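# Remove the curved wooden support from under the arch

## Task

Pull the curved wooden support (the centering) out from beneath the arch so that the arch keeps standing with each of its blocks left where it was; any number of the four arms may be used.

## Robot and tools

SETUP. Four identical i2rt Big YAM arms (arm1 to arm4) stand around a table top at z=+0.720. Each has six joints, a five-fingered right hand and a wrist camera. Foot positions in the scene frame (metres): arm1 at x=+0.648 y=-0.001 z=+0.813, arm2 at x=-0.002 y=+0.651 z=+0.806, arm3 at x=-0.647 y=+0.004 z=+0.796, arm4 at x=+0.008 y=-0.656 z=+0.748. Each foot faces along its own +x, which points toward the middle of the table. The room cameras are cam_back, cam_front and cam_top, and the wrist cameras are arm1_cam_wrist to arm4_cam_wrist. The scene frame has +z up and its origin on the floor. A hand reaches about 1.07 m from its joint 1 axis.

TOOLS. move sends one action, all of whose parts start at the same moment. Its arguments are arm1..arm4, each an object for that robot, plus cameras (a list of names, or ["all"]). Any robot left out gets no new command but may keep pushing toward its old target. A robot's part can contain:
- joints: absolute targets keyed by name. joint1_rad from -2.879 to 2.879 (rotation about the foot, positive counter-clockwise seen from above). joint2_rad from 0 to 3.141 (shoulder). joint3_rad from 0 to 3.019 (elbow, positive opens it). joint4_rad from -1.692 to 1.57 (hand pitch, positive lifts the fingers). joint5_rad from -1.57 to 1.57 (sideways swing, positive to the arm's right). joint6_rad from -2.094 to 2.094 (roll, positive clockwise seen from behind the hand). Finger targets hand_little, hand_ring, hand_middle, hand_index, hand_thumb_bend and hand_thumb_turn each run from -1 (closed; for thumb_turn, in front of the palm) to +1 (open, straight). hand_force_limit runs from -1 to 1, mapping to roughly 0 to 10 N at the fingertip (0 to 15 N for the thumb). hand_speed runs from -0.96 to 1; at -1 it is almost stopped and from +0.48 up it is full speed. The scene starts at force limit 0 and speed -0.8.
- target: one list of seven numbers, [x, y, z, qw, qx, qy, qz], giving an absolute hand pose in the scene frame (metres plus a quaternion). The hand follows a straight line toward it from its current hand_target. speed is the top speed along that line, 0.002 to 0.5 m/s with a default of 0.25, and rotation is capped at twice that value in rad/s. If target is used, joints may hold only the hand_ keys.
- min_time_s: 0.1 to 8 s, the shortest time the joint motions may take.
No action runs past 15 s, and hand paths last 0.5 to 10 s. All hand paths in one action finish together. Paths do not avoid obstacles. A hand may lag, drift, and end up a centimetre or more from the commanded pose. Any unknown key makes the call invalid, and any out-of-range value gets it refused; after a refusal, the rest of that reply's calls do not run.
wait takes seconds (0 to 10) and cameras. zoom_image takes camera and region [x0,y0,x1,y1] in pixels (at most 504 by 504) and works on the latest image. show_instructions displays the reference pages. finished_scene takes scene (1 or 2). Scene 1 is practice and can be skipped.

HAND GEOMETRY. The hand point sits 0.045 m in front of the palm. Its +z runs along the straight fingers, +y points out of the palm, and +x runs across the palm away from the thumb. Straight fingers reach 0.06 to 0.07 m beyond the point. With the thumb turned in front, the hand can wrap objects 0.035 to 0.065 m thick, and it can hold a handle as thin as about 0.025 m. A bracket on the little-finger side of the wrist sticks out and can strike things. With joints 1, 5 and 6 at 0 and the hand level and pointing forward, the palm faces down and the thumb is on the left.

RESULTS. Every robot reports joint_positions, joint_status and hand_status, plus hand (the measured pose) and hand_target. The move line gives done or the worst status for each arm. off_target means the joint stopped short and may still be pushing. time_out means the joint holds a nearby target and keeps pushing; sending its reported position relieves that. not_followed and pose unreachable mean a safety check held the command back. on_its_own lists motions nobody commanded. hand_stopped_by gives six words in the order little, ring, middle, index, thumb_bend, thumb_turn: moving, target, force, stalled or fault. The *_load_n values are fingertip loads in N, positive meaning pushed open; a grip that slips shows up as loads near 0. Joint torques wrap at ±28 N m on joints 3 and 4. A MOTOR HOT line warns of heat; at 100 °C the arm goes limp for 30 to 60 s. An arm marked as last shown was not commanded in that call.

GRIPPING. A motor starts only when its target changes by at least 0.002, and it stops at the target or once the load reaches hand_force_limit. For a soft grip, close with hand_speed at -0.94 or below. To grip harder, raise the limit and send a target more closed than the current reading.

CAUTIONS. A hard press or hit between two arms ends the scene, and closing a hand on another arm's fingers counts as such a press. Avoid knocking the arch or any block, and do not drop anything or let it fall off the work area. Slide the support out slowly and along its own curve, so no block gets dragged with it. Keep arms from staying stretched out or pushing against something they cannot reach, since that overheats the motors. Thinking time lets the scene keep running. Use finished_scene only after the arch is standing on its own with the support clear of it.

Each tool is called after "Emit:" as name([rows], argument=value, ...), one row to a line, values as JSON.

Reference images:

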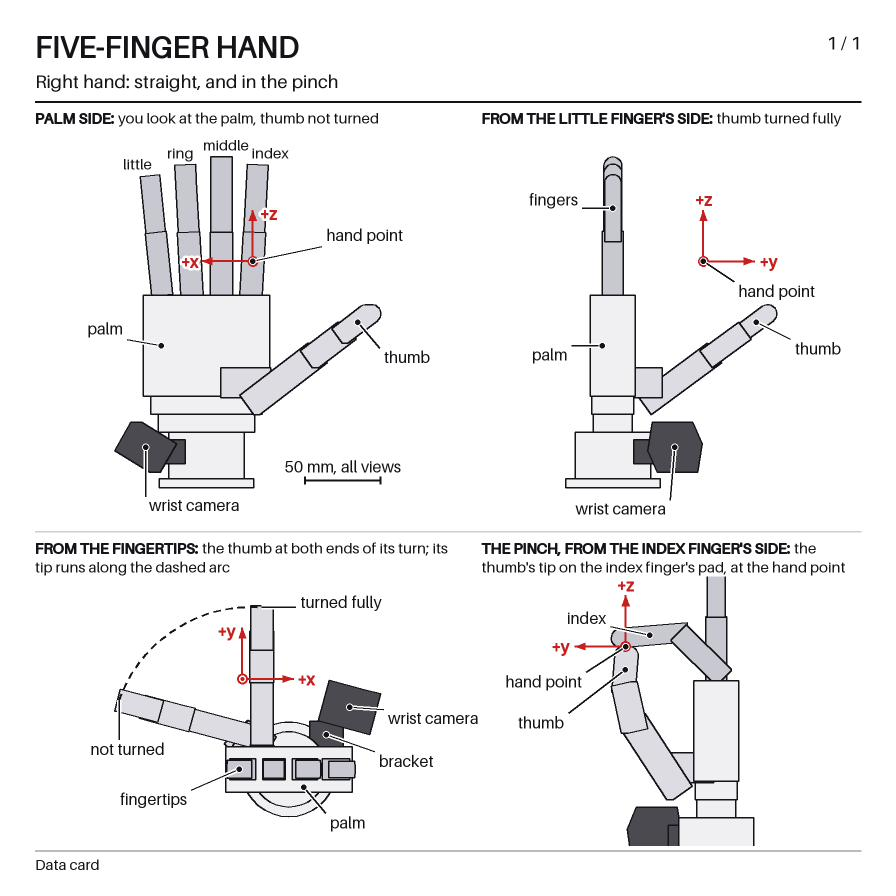

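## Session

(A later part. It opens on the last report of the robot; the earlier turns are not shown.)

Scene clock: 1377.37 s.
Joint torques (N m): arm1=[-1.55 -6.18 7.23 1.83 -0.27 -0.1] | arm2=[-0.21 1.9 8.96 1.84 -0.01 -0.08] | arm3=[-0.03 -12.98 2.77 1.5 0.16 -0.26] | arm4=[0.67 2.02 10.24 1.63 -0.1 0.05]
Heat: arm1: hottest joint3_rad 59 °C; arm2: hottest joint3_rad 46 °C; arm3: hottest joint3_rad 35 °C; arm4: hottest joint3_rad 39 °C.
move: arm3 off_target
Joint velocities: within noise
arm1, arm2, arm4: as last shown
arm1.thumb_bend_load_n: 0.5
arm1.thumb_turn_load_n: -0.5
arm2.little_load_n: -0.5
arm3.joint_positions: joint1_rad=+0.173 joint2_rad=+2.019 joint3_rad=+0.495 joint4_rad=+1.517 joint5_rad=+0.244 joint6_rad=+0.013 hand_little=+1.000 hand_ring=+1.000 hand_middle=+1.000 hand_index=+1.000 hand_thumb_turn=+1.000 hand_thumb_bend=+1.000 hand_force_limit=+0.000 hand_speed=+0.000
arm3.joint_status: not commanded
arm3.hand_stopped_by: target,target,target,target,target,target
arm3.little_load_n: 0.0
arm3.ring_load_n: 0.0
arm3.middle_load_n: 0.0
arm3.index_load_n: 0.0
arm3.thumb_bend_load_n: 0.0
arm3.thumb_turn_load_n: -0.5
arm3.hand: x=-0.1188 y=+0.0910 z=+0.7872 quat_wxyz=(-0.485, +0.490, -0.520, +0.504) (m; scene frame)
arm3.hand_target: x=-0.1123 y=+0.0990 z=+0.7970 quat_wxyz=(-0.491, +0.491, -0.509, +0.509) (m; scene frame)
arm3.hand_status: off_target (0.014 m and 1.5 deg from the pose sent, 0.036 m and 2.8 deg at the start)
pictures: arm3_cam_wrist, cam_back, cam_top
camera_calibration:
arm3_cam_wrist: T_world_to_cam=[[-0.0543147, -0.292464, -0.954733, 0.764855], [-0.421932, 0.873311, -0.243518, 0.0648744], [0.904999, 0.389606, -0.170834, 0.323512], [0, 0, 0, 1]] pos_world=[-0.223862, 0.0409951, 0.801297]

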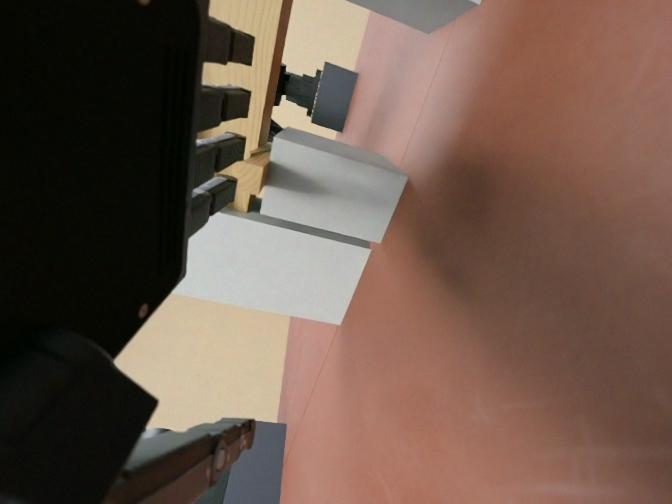

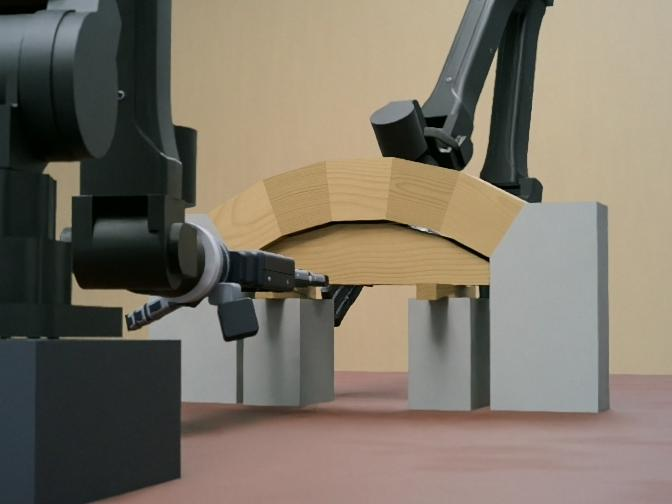

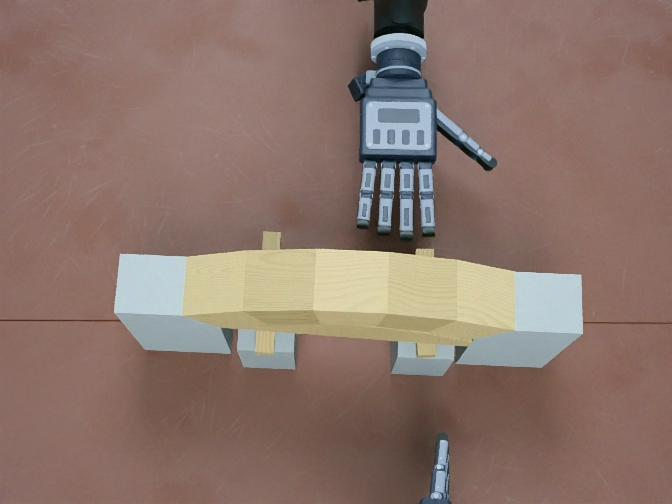

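Emit:
move(arm3={"target": [-0.10, 0.103, 0.787, 0.4908, -0.4908, 0.5091, -0.5091], "speed": 0.06}, cameras=["arm3_cam_wrist", "cam_back", "cam_top"])

Emit:
zoom_image(camera="cam_back", region=[230, 200, 510, 330])

Emit:
zoom_image(camera="arm3_cam_wrist", region=[180, 100, 340, 260])

Scene clock: 1389.17 s.
Joint torques (N m): arm1=[-1.49 -6.18 7.21 1.81 -0.27 -0.1] | arm2=[-0.21 2.02 9.01 1.84 -0.01 -0.07] | arm3=[0.03 -10.17 3.18 1.54 0.15 -0.25] | arm4=[0.97 2.67 10.19 1.74 -0.13 0.07]
Heat: arm1: hottest joint3_rad 56 °C; arm2: hottest joint3_rad 46 °C; arm3: hottest joint3_rad 34 °C; arm4: hottest joint3_rad 39 °C.
move: arm3 off_target
Joint velocities: within noise
arm1, arm2, arm4: as last shown
arm1.thumb_bend_load_n: 0.0
arm1.thumb_turn_load_n: 0.0
arm2.little_load_n: 0.0
arm3.joint_positions: joint1_rad=+0.177 joint2_rad=+2.024 joint3_rad=+0.534 joint4_rad=+1.517 joint5_rad=+0.247 joint6_rad=+0.013 hand_little=+1.000 hand_ring=+1.000 hand_middle=+1.000 hand_index=+1.000 hand_thumb_turn=+1.000 hand_thumb_bend=+1.000 hand_force_limit=+0.000 hand_speed=+0.000
arm3.joint_status: not commanded
arm3.hand_stopped_by: target,target,target,target,target,target
arm3.little_load_n: 0.0
arm3.ring_load_n: 0.0
arm3.middle_load_n: 0.0
arm3.index_load_n: 0.0
arm3.thumb_bend_load_n: 0.0
arm3.thumb_turn_load_n: -0.5
arm3.hand: x=-0.1026 y=+0.0955 z=+0.7962 quat_wxyz=(-0.495, +0.480, -0.513, +0.511) (m; scene frame)
arm3.hand_target: x=-0.1004 y=+0.1028 z=+0.7872 quat_wxyz=(-0.491, +0.491, -0.509, +0.509) (m; scene frame)
arm3.hand_status: off_target (0.012 m and 1.4 deg from the pose sent, 0.022 m and 1.5 deg at the start)
pictures: arm3_cam_wrist, cam_back, cam_top
camera_calibration:
arm3_cam_wrist: T_world_to_cam=[[-0.0217684, -0.286313, -0.957889, 0.780835], [-0.413486, 0.87491, -0.252114, 0.0776359], [0.91025, 0.390585, -0.137432, 0.282501], [0, 0, 0, 1]] pos_world=[-0.208048, 0.0452978, 0.806351]

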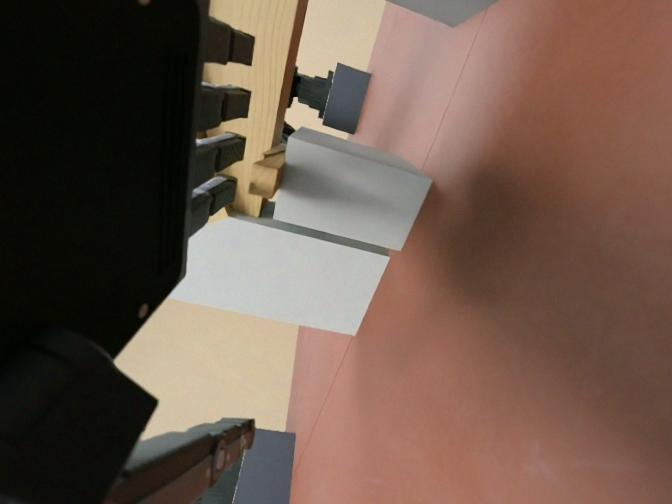

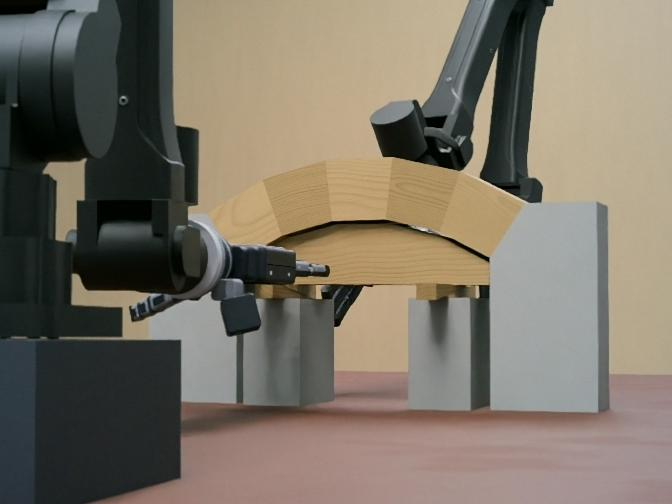

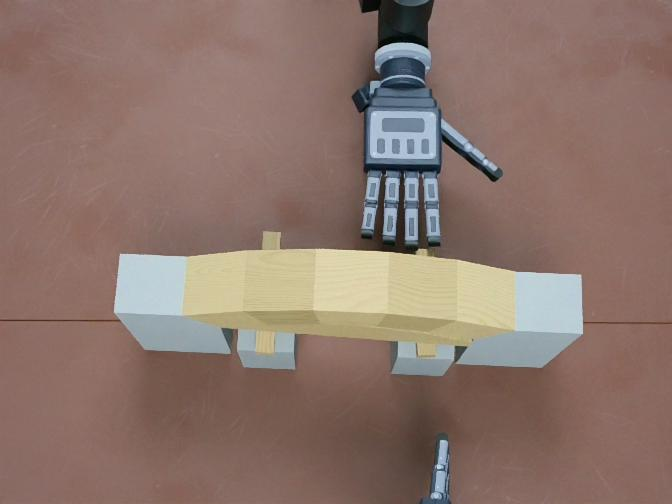

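Scaled by 1.800.

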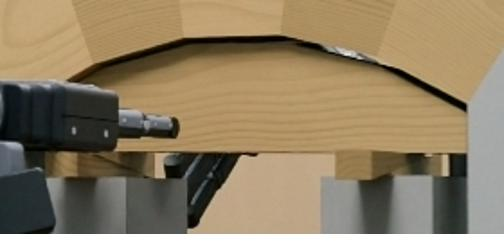

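Scaled by 3.150.

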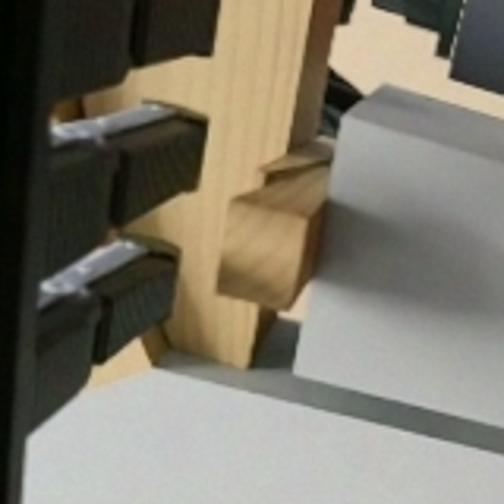

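Emit:
move(arm3={"target": [-0.105, 0.103, 0.774, 0.4908, -0.4908, 0.5091, -0.5091], "speed": 0.06}, cameras=["arm3_cam_wrist", "cam_back", "cam_top"])

Emit:
zoom_image(camera="cam_back", region=[230, 200, 510, 330])

Emit:
zoom_image(camera="arm3_cam_wrist", region=[180, 100, 340, 260])

Scene clock: 1402.13 s.
Joint torques (N m): arm1=[-1.55 -6.18 7.23 1.83 -0.26 -0.1] | arm2=[-0.32 1.96 8.99 1.83 0 -0.08] | arm3=[0.03 -10.29 2.69 2.54 0.15 -0.26] | arm4=[0.21 2.67 9.91 1.8 -0.13 0.03]
Heat: arm1: hottest joint3_rad 53 °C; arm2: hottest joint3_rad 46 °C; arm3: hottest joint3_rad 34 °C; arm4: hottest joint3_rad 39 °C.
move: arm3 done
Joint velocities: within noise
arm1, arm2, arm4: as last shown
arm2.ring_load_n: -0.5
arm3.joint_positions: joint1_rad=+0.179 joint2_rad=+2.074 joint3_rad=+0.534 joint4_rad=+1.543 joint5_rad=+0.251 joint6_rad=+0.013 hand_little=+1.000 hand_ring=+1.000 hand_middle=+1.000 hand_index=+1.000 hand_thumb_turn=+1.000 hand_thumb_bend=+1.000 hand_force_limit=+0.000 hand_speed=+0.000
arm3.joint_status: not commanded
arm3.hand_stopped_by: target,target,target,target,target,target
arm3.little_load_n: 0.0
arm3.ring_load_n: 0.0
arm3.middle_load_n: 0.0
arm3.index_load_n: 0.0
arm3.thumb_bend_load_n: 0.0
arm3.thumb_turn_load_n: 0.0
arm3.hand: x=-0.1082 y=+0.0952 z=+0.7767 quat_wxyz=(-0.488, +0.487, -0.518, +0.507) (m; scene frame)
arm3.hand_target: x=-0.1053 y=+0.1029 z=+0.7740 quat_wxyz=(-0.491, +0.491, -0.509, +0.509) (m; scene frame)
arm3.hand_status: done (0.009 m and 1.2 deg from the pose sent, 0.023 m and 1.4 deg at the start)
pictures: arm3_cam_wrist, cam_back, cam_top
camera_calibration:
arm3_cam_wrist: T_world_to_cam=[[-0.0448555, -0.290865, -0.955712, 0.758285], [-0.419125, 0.873885, -0.246291, 0.0655716], [0.90682, 0.389515, -0.161108, 0.303096], [0, 0, 0, 1]] pos_world=[-0.213358, 0.0451963, 0.789683]

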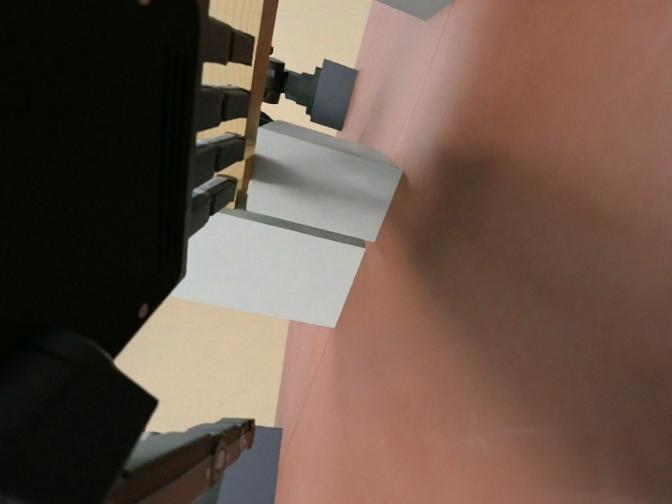

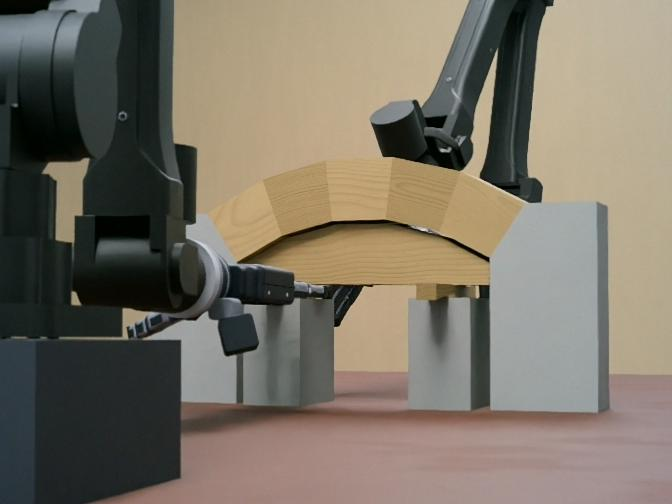

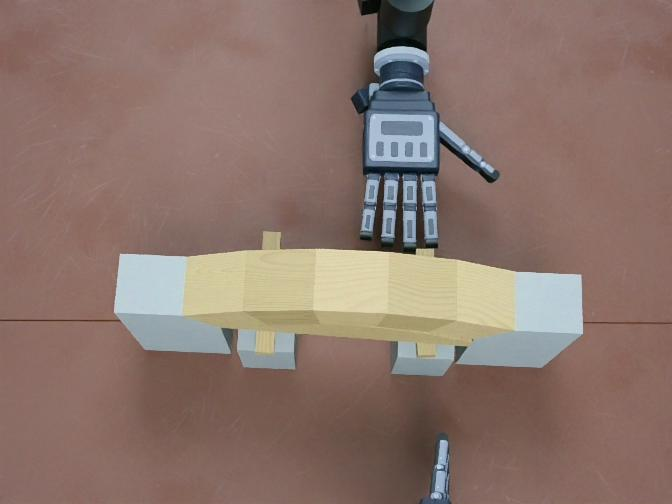

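Scaled by 1.800.

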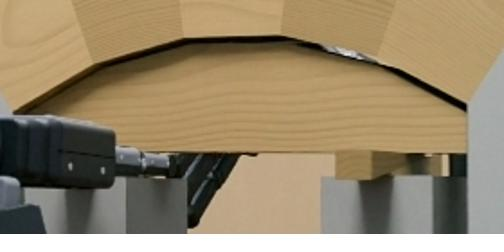

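Scaled by 3.150.

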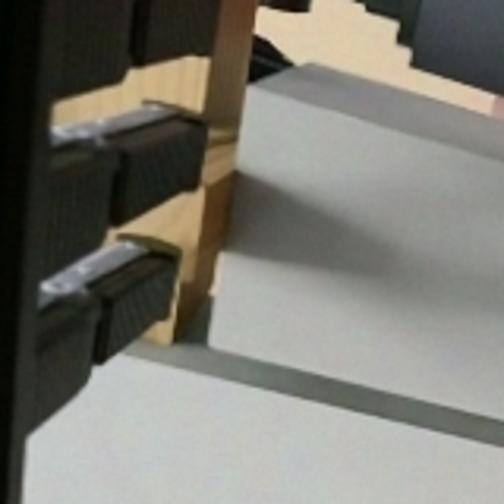

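Emit:
move(arm3={"target": [-0.08, 0.098, 0.775, 0.4908, -0.4908, 0.5091, -0.5091], "speed": 0.05}, cameras=["arm3_cam_wrist", "cam_back", "cam_top"])

Emit:
zoom_image(camera="cam_back", region=[230, 200, 510, 330])

Emit:
zoom_image(camera="arm3_cam_wrist", region=[180, 100, 340, 260])

Scene clock: 1414.37 s.
Joint torques (N m): arm1=[-1.55 -6.18 7.23 1.81 -0.26 -0.1] | arm2=[-0.15 1.96 9.01 1.8 -0.01 -0.08] | arm3=[-2.08 -10.99 3.34 1.5 0.03 -0.24] | arm4=[0.5 2.32 10.06 1.89 -0.13 0.04]
Heat: arm1: hottest joint3_rad 51 °C; arm2: hottest joint3_rad 46 °C; arm3: hottest joint3_rad 34 °C; arm4: hottest joint3_rad 40 °C.
move: arm3 off_target
Joint velocities: within noise
arm1, arm2, arm4: as last shown
arm1.little_load_n: -0.5
arm1.thumb_bend_load_n: -0.5
arm1.thumb_turn_load_n: -0.5
arm2.ring_load_n: 0.0
arm3.joint_positions: joint1_rad=+0.179 joint2_rad=+2.076 joint3_rad=+0.593 joint4_rad=+1.508 joint5_rad=+0.227 joint6_rad=+0.012 hand_little=+1.000 hand_ring=+1.000 hand_middle=+1.000 hand_index=+1.000 hand_thumb_turn=+1.000 hand_thumb_bend=+1.000 hand_force_limit=+0.000 hand_speed=+0.000
arm3.joint_status: not commanded
arm3.hand_stopped_by: target,target,target,target,target,target
arm3.little_load_n: 0.0
arm3.ring_load_n: 0.0
arm3.middle_load_n: 0.0
arm3.index_load_n: 0.0
arm3.thumb_bend_load_n: 0.0
arm3.thumb_turn_load_n: -0.5
arm3.hand: x=-0.0856 y=+0.1045 z=+0.7833 quat_wxyz=(-0.500, +0.487, -0.508, +0.505) (m; scene frame)
arm3.hand_target: x=-0.0804 y=+0.0979 z=+0.7751 quat_wxyz=(-0.491, +0.491, -0.509, +0.509) (m; scene frame)
arm3.hand_status: off_target (0.012 m and 1.2 deg from the pose sent, 0.028 m and 1.2 deg at the start)
pictures: arm3_cam_wrist, cam_back, cam_top
camera_calibration:
arm3_cam_wrist: T_world_to_cam=[[-0.0172746, -0.28807, -0.957453, 0.771672], [-0.434246, 0.864729, -0.252337, 0.0729126], [0.900629, 0.411411, -0.140031, 0.260767], [0, 0, 0, 1]] pos_world=[-0.189862, 0.0519634, 0.793754]

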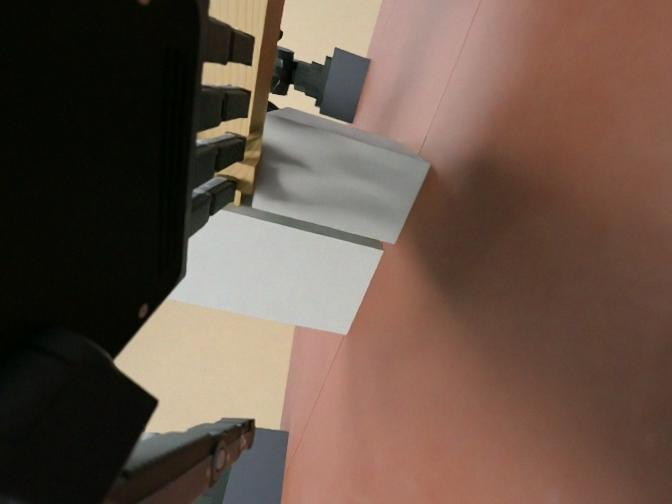

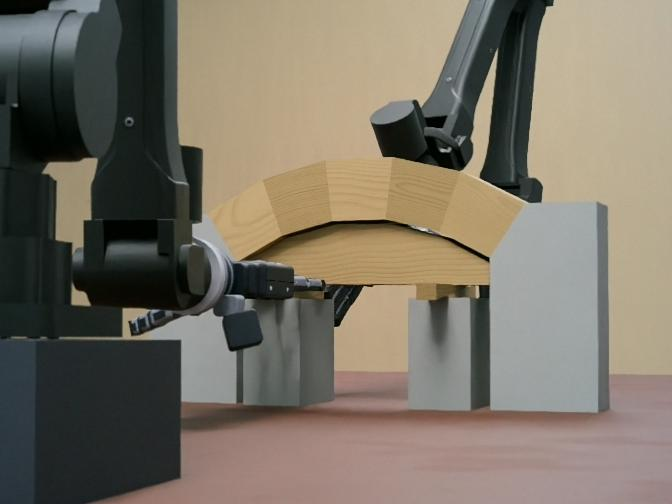

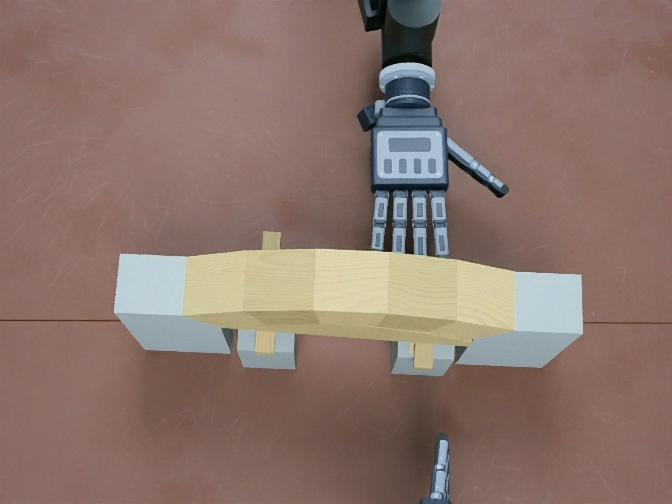

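Scaled by 1.800.

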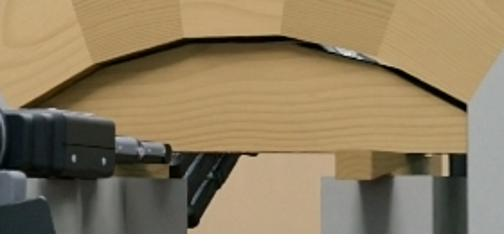

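Scaled by 3.150.

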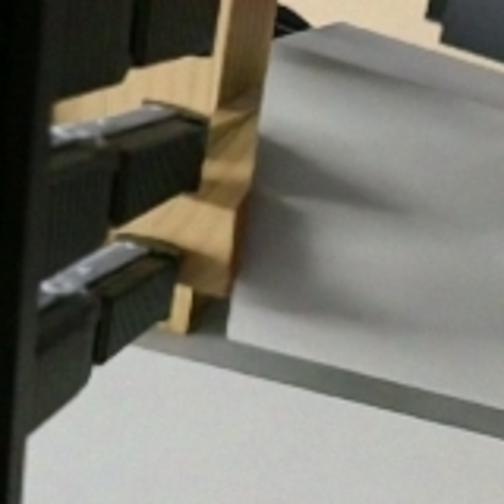

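Emit:
move(arm3={"target": [-0.062, 0.100, 0.764, 0.4908, -0.4908, 0.5091, -0.5091], "speed": 0.05}, cameras=["arm3_cam_wrist", "cam_back", "cam_top"])

Emit:
zoom_image(camera="cam_back", region=[230, 200, 510, 330])

Emit:
zoom_image(camera="arm3_cam_wrist", region=[180, 100, 340, 260])

Scene clock: 1424.27 s.
Joint torques (N m): arm1=[-1.55 -6.18 7.23 1.83 -0.26 -0.09] | arm2=[-0.21 2.02 9.03 1.81 0 -0.08] | arm3=[-2.2 -11.11 3.54 1.4 0.02 -0.24] | arm4=[0.5 2.67 10.51 1.8 -0.22 0.06]
Heat: arm1: hottest joint3_rad 49 °C; arm2: hottest joint3_rad 46 °C; arm3: hottest joint3_rad 34 °C; arm4: hottest joint3_rad 40 °C.
move: arm3 off_target
Joint velocities: within noise
arm1, arm2, arm4: as last shown
arm1.little_load_n: 0.0
arm1.thumb_bend_load_n: 0.0
arm3.joint_positions: joint1_rad=+0.177 joint2_rad=+2.114 joint3_rad=+0.651 joint4_rad=+1.497 joint5_rad=+0.223 joint6_rad=+0.012 hand_little=+1.000 hand_ring=+1.000 hand_middle=+1.000 hand_index=+1.000 hand_thumb_turn=+1.000 hand_thumb_bend=+1.000 hand_force_limit=+0.000 hand_speed=+0.000
arm3.joint_status: not commanded
arm3.hand_stopped_by: target,target,target,target,target,target
arm3.little_load_n: 0.0
arm3.ring_load_n: 0.0
arm3.middle_load_n: 0.0
arm3.index_load_n: 0.0
arm3.thumb_bend_load_n: 0.0
arm3.thumb_turn_load_n: -0.5
arm3.hand: x=-0.0669 y=+0.1076 z=+0.7767 quat_wxyz=(-0.503, +0.485, -0.506, +0.506) (m; scene frame)
arm3.hand_target: x=-0.0626 y=+0.1000 z=+0.7643 quat_wxyz=(-0.491, +0.491, -0.509, +0.509) (m; scene frame)
arm3.hand_status: off_target (0.016 m and 1.6 deg from the pose sent, 0.031 m and 1.2 deg at the start)
arm4.ring_load_n: 0.5
pictures: arm3_cam_wrist, cam_back, cam_top
camera_calibration:
arm3_cam_wrist: T_world_to_cam=[[-0.00901309, -0.286987, -0.957892, 0.767271], [-0.433168, 0.864508, -0.254933, 0.0788012], [0.901268, 0.41263, -0.132105, 0.235345], [0, 0, 0, 1]] pos_world=[-0.171059, 0.0549622, 0.786142]

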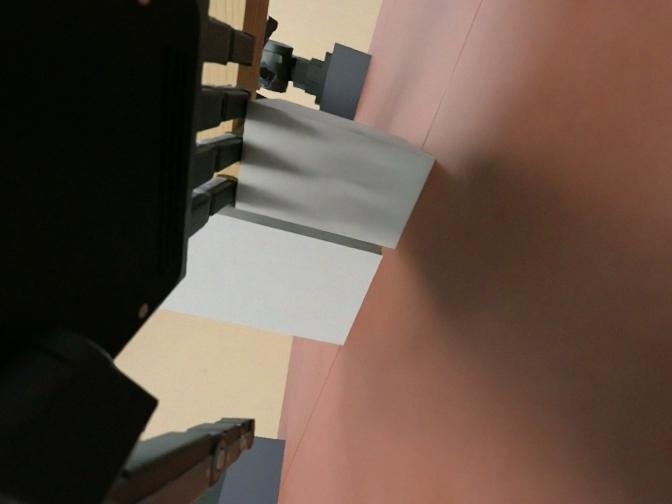

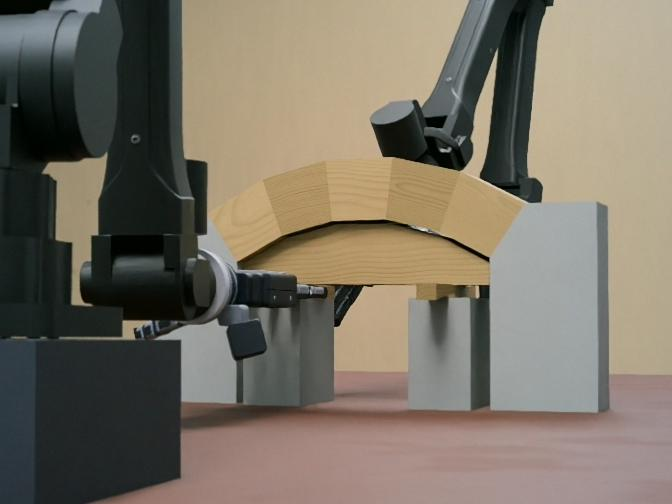

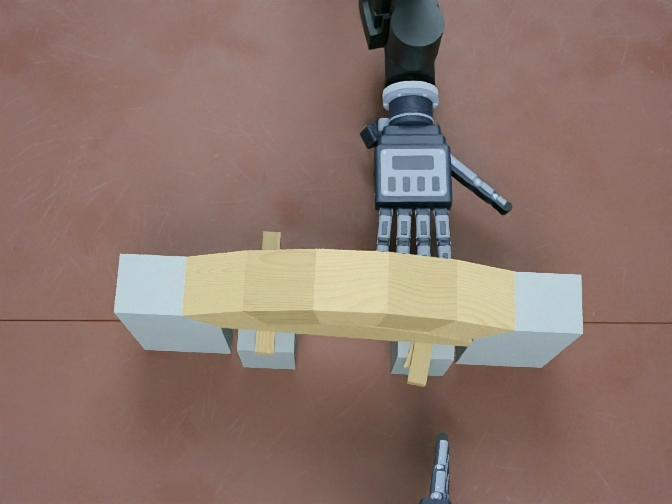

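Scaled by 1.800.

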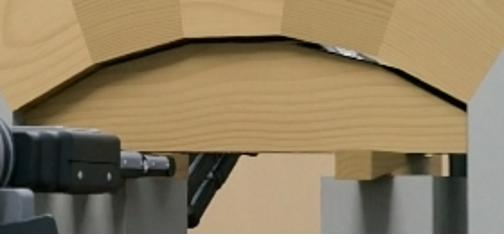

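Scaled by 3.150.

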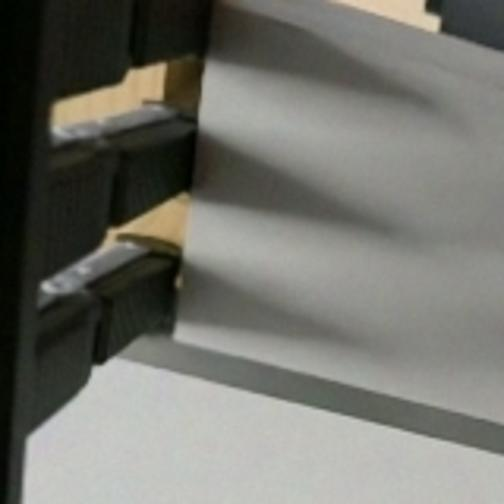

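Emit:
zoom_image(camera="cam_top", region=[370, 310, 480, 400])

Emit:
zoom_image(camera="cam_top", region=[220, 220, 330, 380])

Emit:
move(cameras=["cam_front"])

Emit:
zoom_image(camera="cam_front", region=[360, 300, 480, 390])

Scaled by 4.582.

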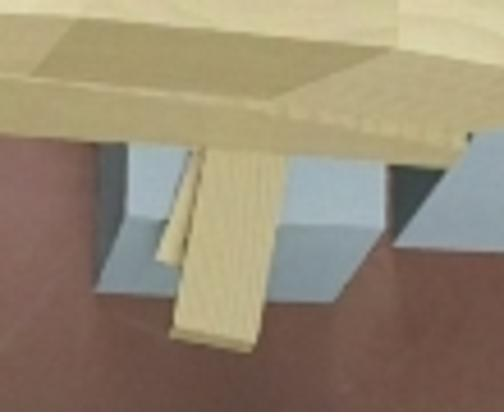

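Scaled by 3.150.

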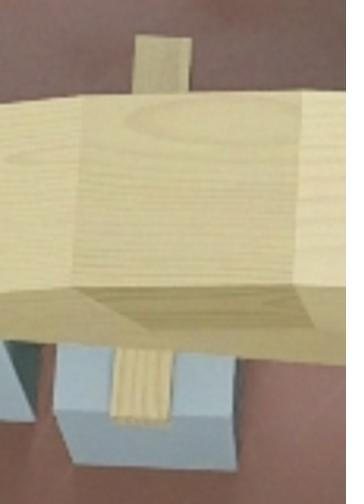

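Scene clock: 1430.50 s.
Joint torques (N m): arm1=[-1.61 -6.24 7.24 1.83 -0.26 -0.1] | arm2=[-0.15 1.96 9.03 1.81 -0.01 -0.08] | arm3=[-2.2 -11.16 3.52 1.39 0.02 -0.24] | arm4=[1.14 3.19 10.21 1.84 -0.12 0.03]
Heat: arm1: hottest joint3_rad 49 °C; arm2: hottest joint3_rad 47 °C; arm3: hottest joint3_rad 35 °C; arm4: hottest joint3_rad 40 °C.
Joint velocities: within noise
arm1.joint_positions: joint1_rad=-0.275 joint2_rad=+1.316 joint3_rad=+0.404 joint4_rad=+0.276 joint5_rad=+0.000 joint6_rad=+1.340 hand_little=+1.000 hand_ring=+1.000 hand_middle=+1.000 hand_index=+1.000 hand_thumb_turn=-1.000 hand_thumb_bend=+1.000 hand_force_limit=+0.000 hand_speed=+0.000
arm1.joint_status: not commanded
arm1.hand_stopped_by: target,target,target,target,target,target
arm1.little_load_n: 0.0
arm1.ring_load_n: -0.5
arm1.middle_load_n: 0.0
arm1.index_load_n: 0.0
arm1.thumb_bend_load_n: 0.0
arm1.thumb_turn_load_n: 0.0
arm1.hand: x=+0.1926 y=+0.0397 z=+0.8718 quat_wxyz=(+0.103, -0.896, +0.000, +0.432) (m; scene frame)
arm1.hand_target: x=+0.1907 y=+0.0425 z=+0.8817 quat_wxyz=(+0.109, -0.888, -0.001, +0.447) (m; scene frame)
arm1.hand_status: not commanded
arm2.joint_positions: joint1_rad=-0.011 joint2_rad=+0.646 joint3_rad=+1.374 joint4_rad=-1.418 joint5_rad=+0.091 joint6_rad=-0.991 hand_little=+1.000 hand_ring=+1.000 hand_middle=+1.000 hand_index=+1.000 hand_thumb_turn=+1.000 hand_thumb_bend=+1.000 hand_force_limit=+0.000 hand_speed=-0.800
arm2.joint_status: not commanded
arm2.hand_stopped_by: target,target,target,target,target,target
arm2.little_load_n: 0.0
arm2.ring_load_n: 0.0
arm2.middle_load_n: 0.0
arm2.index_load_n: 0.0
arm2.thumb_bend_load_n: 0.0
arm2.thumb_turn_load_n: 0.0
arm2.hand: x=-0.0608 y=+0.4410 z=+1.2592 quat_wxyz=(+0.243, +0.401, -0.810, +0.352) (m; scene frame)
arm2.hand_target: x=-0.0608 y=+0.4412 z=+1.2694 quat_wxyz=(+0.248, +0.398, -0.806, +0.362) (m; scene frame)
arm2.hand_status: not commanded
arm3.joint_positions: joint1_rad=+0.177 joint2_rad=+2.114 joint3_rad=+0.651 joint4_rad=+1.497 joint5_rad=+0.223 joint6_rad=+0.012 hand_little=+1.000 hand_ring=+1.000 hand_middle=+1.000 hand_index=+1.000 hand_thumb_turn=+1.000 hand_thumb_bend=+1.000 hand_force_limit=+0.000 hand_speed=+0.000
arm3.joint_status: not commanded
arm3.hand_stopped_by: target,target,target,target,target,target
arm3.little_load_n: 0.0
arm3.ring_load_n: 0.0
arm3.middle_load_n: 0.0
arm3.index_load_n: 0.0
arm3.thumb_bend_load_n: 0.0
arm3.thumb_turn_load_n: 0.0
arm3.hand: x=-0.0669 y=+0.1076 z=+0.7767 quat_wxyz=(-0.503, +0.485, -0.506, +0.506) (m; scene frame)
arm3.hand_target: x=-0.0626 y=+0.1000 z=+0.7643 quat_wxyz=(-0.491, +0.491, -0.509, +0.509) (m; scene frame)
arm3.hand_status: off_target (0.016 m and 1.6 deg from the pose sent, 0.031 m and 1.2 deg at the start)
arm4.joint_positions: joint1_rad=+0.111 joint2_rad=+0.644 joint3_rad=+1.326 joint4_rad=-1.552 joint5_rad=-0.099 joint6_rad=-1.379 hand_little=+1.000 hand_ring=+1.000 hand_middle=+1.000 hand_index=+1.000 hand_thumb_turn=+1.000 hand_thumb_bend=+1.000 hand_force_limit=+0.000 hand_speed=-0.800
arm4.joint_status: not commanded
arm4.hand_stopped_by: target,target,target,target,target,target
arm4.little_load_n: 0.0
arm4.ring_load_n: 0.0
arm4.middle_load_n: 0.0
arm4.index_load_n: 0.0
arm4.thumb_bend_load_n: 0.0
arm4.thumb_turn_load_n: 0.0
arm4.hand: x=+0.0120 y=-0.4479 z=+1.1632 quat_wxyz=(-0.303, +0.666, +0.663, +0.155) (m; scene frame)
arm4.hand_target: x=+0.0119 y=-0.4466 z=+1.1755 quat_wxyz=(-0.315, +0.662, +0.660, +0.163) (m; scene frame)
arm4.hand_status: not commanded
pictures: cam_front

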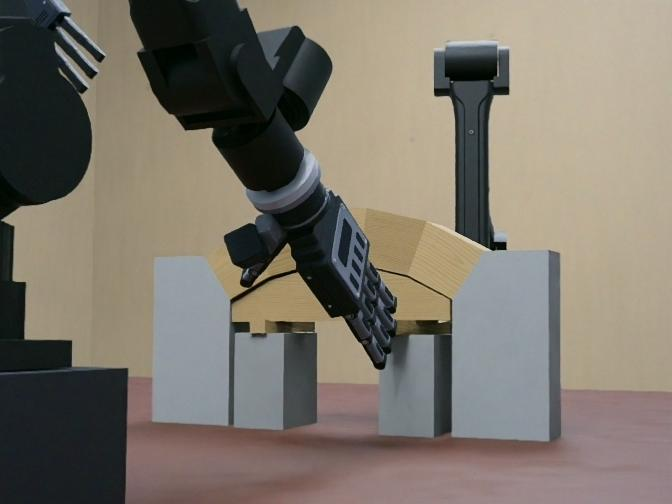

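Scaled by 4.200.

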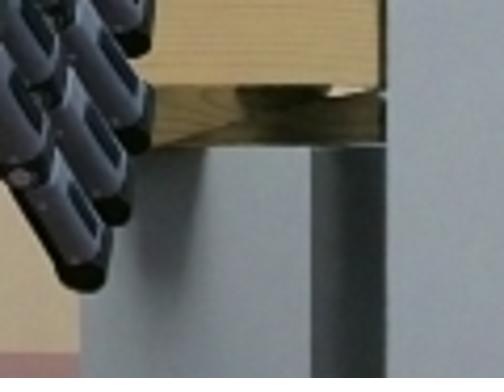

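Emit:
move(arm3={"target": [-0.20, 0.06, 0.86, 0.4908, -0.4908, 0.5091, -0.5091], "speed": 0.2}, arm1={"target": [0.13, 0.086, 0.92, 0, 1, 0, 0], "speed": 0.15})

Emit:
move(arm3={"target": [-0.13, -0.078, 0.93, 0, 0, 1, 0], "joints": {"hand_thumb_turn": -1.0}, "speed": 0.25}, cameras=["all"])

Emit:
zoom_image(camera="arm1_cam_wrist", region=[160, 180, 340, 360])

Emit:
zoom_image(camera="arm3_cam_wrist", region=[160, 180, 340, 360])

Emit:
zoom_image(camera="cam_front", region=[210, 240, 470, 420])

Emit:
zoom_image(camera="cam_back", region=[220, 200, 510, 330])

Scene clock: 1494.37 s.
Joint torques (N m): arm1=[-1.61 -10.52 14.52 -0.72 -0.1 -0.12] | arm2=[-0.26 1.96 9.01 1.8 0 -0.08] | arm3=[-2.32 -8.88 2.06 1.51 0.02 -0.23] | arm4=[0.21 2.96 10.13 2.11 -0.17 0.07]
Heat: arm1: hottest joint3_rad 46 °C; arm2: hottest joint3_rad 47 °C; arm3: hottest joint3_rad 35 °C; arm4: hottest joint3_rad 40 °C.
move: arm1 off_target; arm3 done
Joint velocities: within noise
arm1.joint_positions: joint1_rad=-0.330 joint2_rad=+1.687 joint3_rad=+1.337 joint4_rad=-1.239 joint5_rad=-0.005 joint6_rad=+1.284 hand_little=+1.000 hand_ring=+1.000 hand_middle=+1.000 hand_index=+1.000 hand_thumb_turn=-1.000 hand_thumb_bend=+1.000 hand_force_limit=+0.000 hand_speed=+0.000
arm1.joint_status: not commanded
arm1.hand_stopped_by: target,target,target,target,target,target
arm1.little_load_n: 0.0
arm1.ring_load_n: 0.0
arm1.middle_load_n: 0.0
arm1.index_load_n: 0.0
arm1.thumb_bend_load_n: 0.0
arm1.thumb_turn_load_n: 0.0
arm1.hand: x=+0.1482 y=+0.0768 z=+0.9054 quat_wxyz=(-0.005, -1.000, +0.000, -0.015) (m; scene frame)
arm1.hand_target: x=+0.1310 y=+0.0858 z=+0.9201 quat_wxyz=(+0.000, -1.000, +0.000, +0.000) (m; scene frame)
arm1.hand_status: off_target (0.025 m and 1.8 deg from the pose sent, 0.092 m and 52.7 deg at the start)
arm2, arm4: as last shown
arm3.joint_positions: joint1_rad=+0.124 joint2_rad=+1.656 joint3_rad=+0.236 joint4_rad=+1.432 joint5_rad=+0.169 joint6_rad=+0.011 hand_little=+1.000 hand_ring=+1.000 hand_middle=+1.000 hand_index=+1.000 hand_thumb_turn=+1.000 hand_thumb_bend=+1.000 hand_force_limit=+0.000 hand_speed=+0.000
arm3.joint_status: not commanded
arm3.hand_stopped_by: target,target,target,target,target,target
arm3.little_load_n: 0.0
arm3.ring_load_n: 0.0
arm3.middle_load_n: 0.0
arm3.index_load_n: 0.0
arm3.thumb_bend_load_n: 0.0
arm3.thumb_turn_load_n: -0.5
arm3.hand: x=-0.1993 y=+0.0672 z=+0.8575 quat_wxyz=(-0.496, +0.491, -0.509, +0.503) (m; scene frame)
arm3.hand_target: x=-0.2001 y=+0.0601 z=+0.8598 quat_wxyz=(-0.491, +0.491, -0.509, +0.509) (m; scene frame)
arm3.hand_status: done (0.008 m and 1.0 deg from the pose sent, 0.164 m and 1.6 deg at the start)
pictures: none

Scene clock: 1499.37 s.
Joint torques (N m): arm1=[-1.67 -10.52 14.52 -0.68 -0.1 -0.12] | arm2=[-0.26 1.9 8.99 1.8 -0.01 -0.08] | arm3=[-2.14 -11.81 11.37 -0.14 -0.02 0.04] | arm4=[1.38 1.79 10.22 2.03 -0.16 0]
Heat: arm1: hottest joint3_rad 48 °C; arm2: hottest joint3_rad 47 °C; arm3: hottest joint3_rad 36 °C; arm4: hottest joint3_rad 40 °C.
move: arm3 off_target
Joint velocities: within noise
arm1, arm2, arm4: as last shown
arm1.hand_target: x=+0.1309 y=+0.0858 z=+0.9201 quat_wxyz=(+0.000, -1.000, +0.000, +0.000) (m; scene frame)
arm2.thumb_bend_load_n: -0.5
arm3.joint_positions: joint1_rad=-0.297 joint2_rad=+1.652 joint3_rad=+1.390 joint4_rad=-1.307 joint5_rad=-0.004 joint6_rad=+1.268 hand_little=+1.000 hand_ring=+1.000 hand_middle=+1.000 hand_index=+1.000 hand_thumb_turn=-1.000 hand_thumb_bend=+1.000 hand_force_limit=+0.000 hand_speed=+0.000
arm3.joint_status: all done
arm3.hand_stopped_by: target,target,target,target,target,target
arm3.little_load_n: -0.5
arm3.ring_load_n: 0.0
arm3.middle_load_n: 0.0
arm3.index_load_n: 0.0
arm3.thumb_bend_load_n: 0.0
arm3.thumb_turn_load_n: 0.0
arm3.hand: x=-0.1443 y=-0.0680 z=+0.9244 quat_wxyz=(+0.006, +0.013, -1.000, -0.001) (m; scene frame)
arm3.hand_target: x=-0.1306 y=-0.0780 z=+0.9301 quat_wxyz=(-0.001, +0.000, -1.000, +0.000) (m; scene frame)
arm3.hand_status: off_target (0.018 m and 1.7 deg from the pose sent, 0.176 m and 118.8 deg at the start)
pictures: arm1_cam_wrist, arm2_cam_wrist, arm3_cam_wrist, arm4_cam_wrist, cam_back, cam_front, cam_top
camera_calibration:
arm1_cam_wrist: T_world_to_cam=[[0.29714, -0.954754, 0.0123636, 0.0191614], [-0.825952, -0.250514, 0.505022, -0.31991], [-0.479074, -0.160274, -0.863018, 0.984087], [0, 0, 0, 1]] pos_world=[0.201527, 0.0958759, 1.01061]
arm3_cam_wrist: T_world_to_cam=[[-0.328609, 0.94413, 0.0251938, -0.0134166], [0.847312, 0.282917, 0.449466, -0.271114], [0.417226, 0.169046, -0.892942, 1.01404], [0, 0, 0, 1]] pos_world=[-0.197776, -0.0820495, 1.02768]

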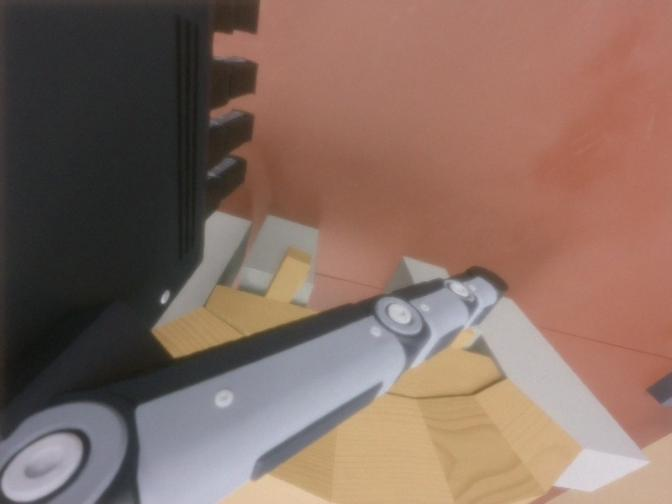

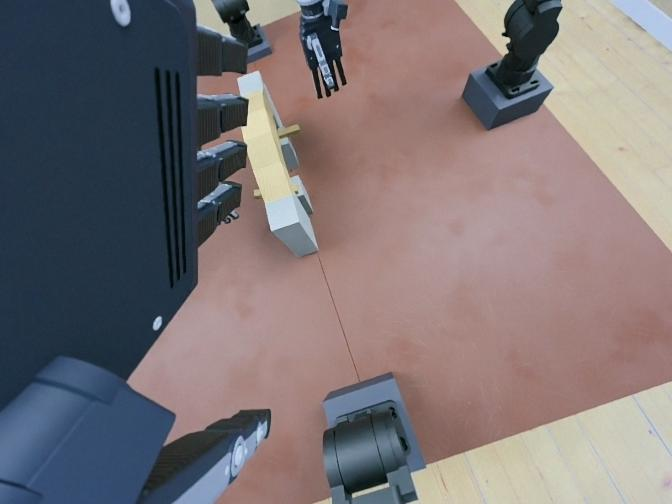

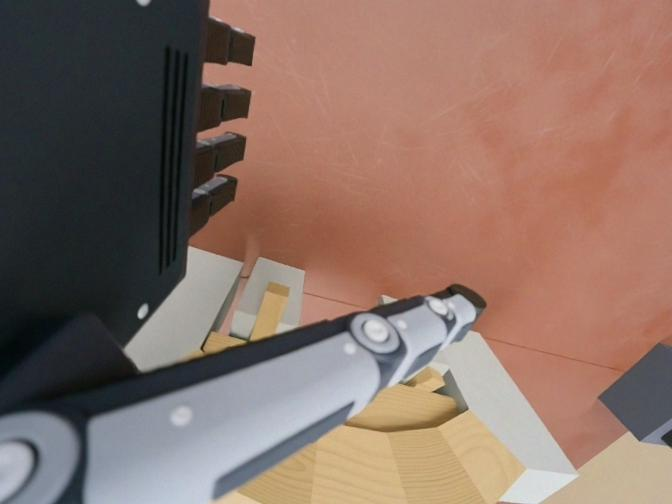

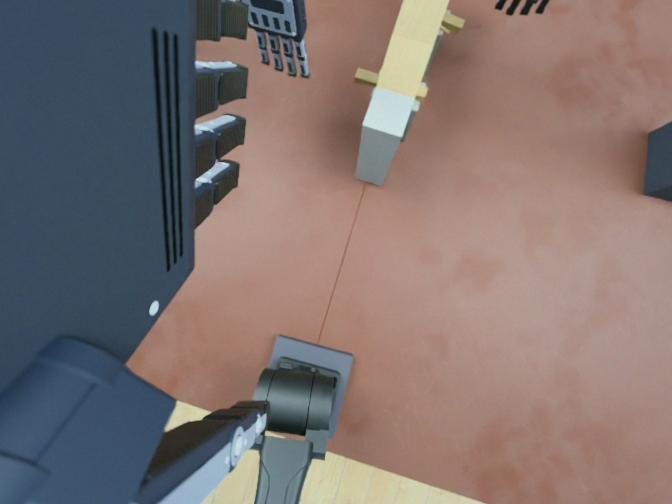

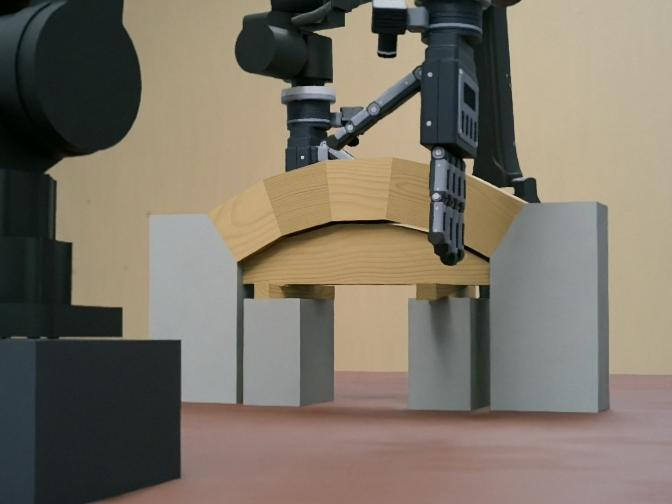

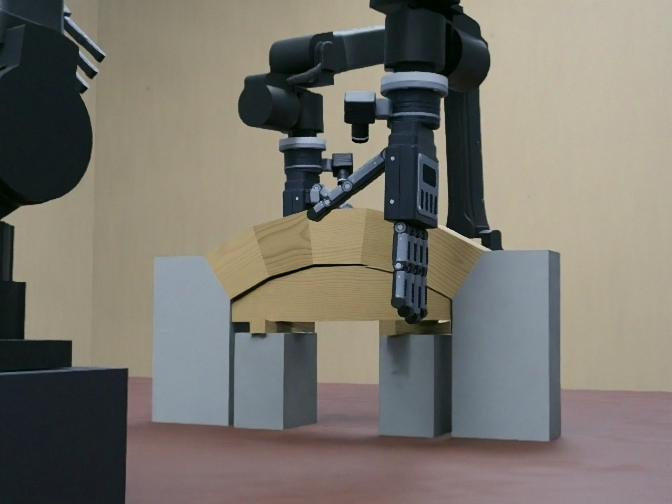

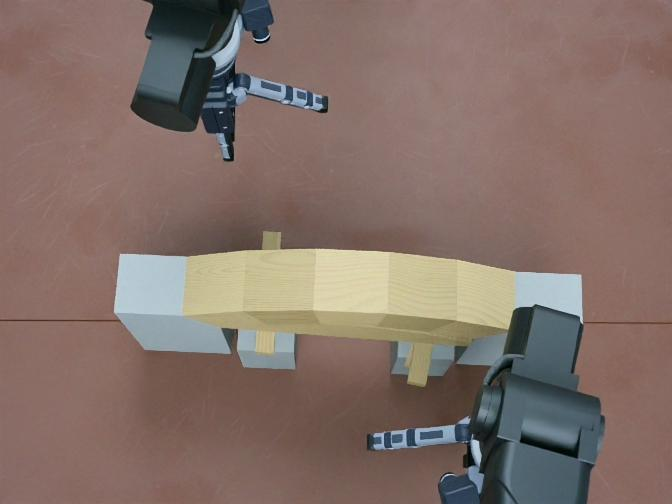

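Scaled by 2.800.

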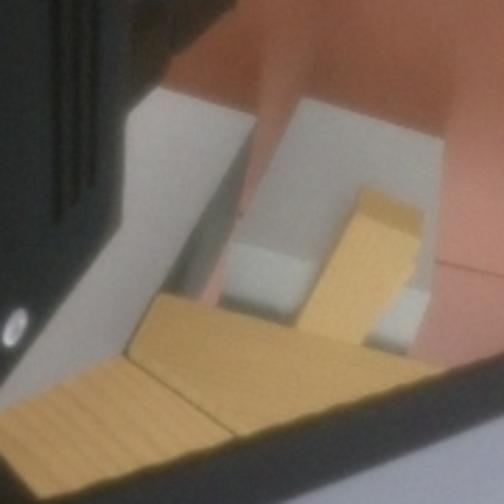

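Scaled by 2.800.

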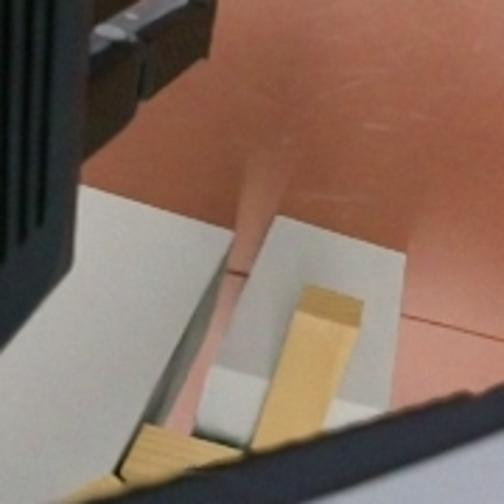

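Scaled by 1.938.

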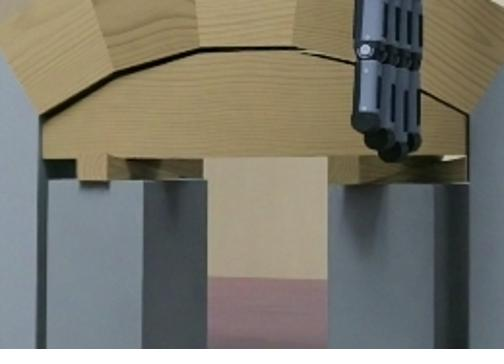

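Scaled by 1.738.

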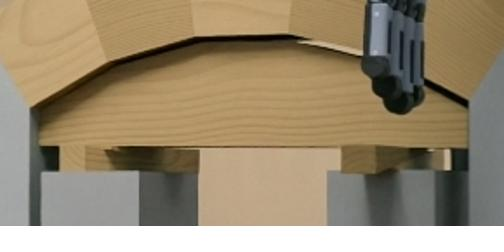

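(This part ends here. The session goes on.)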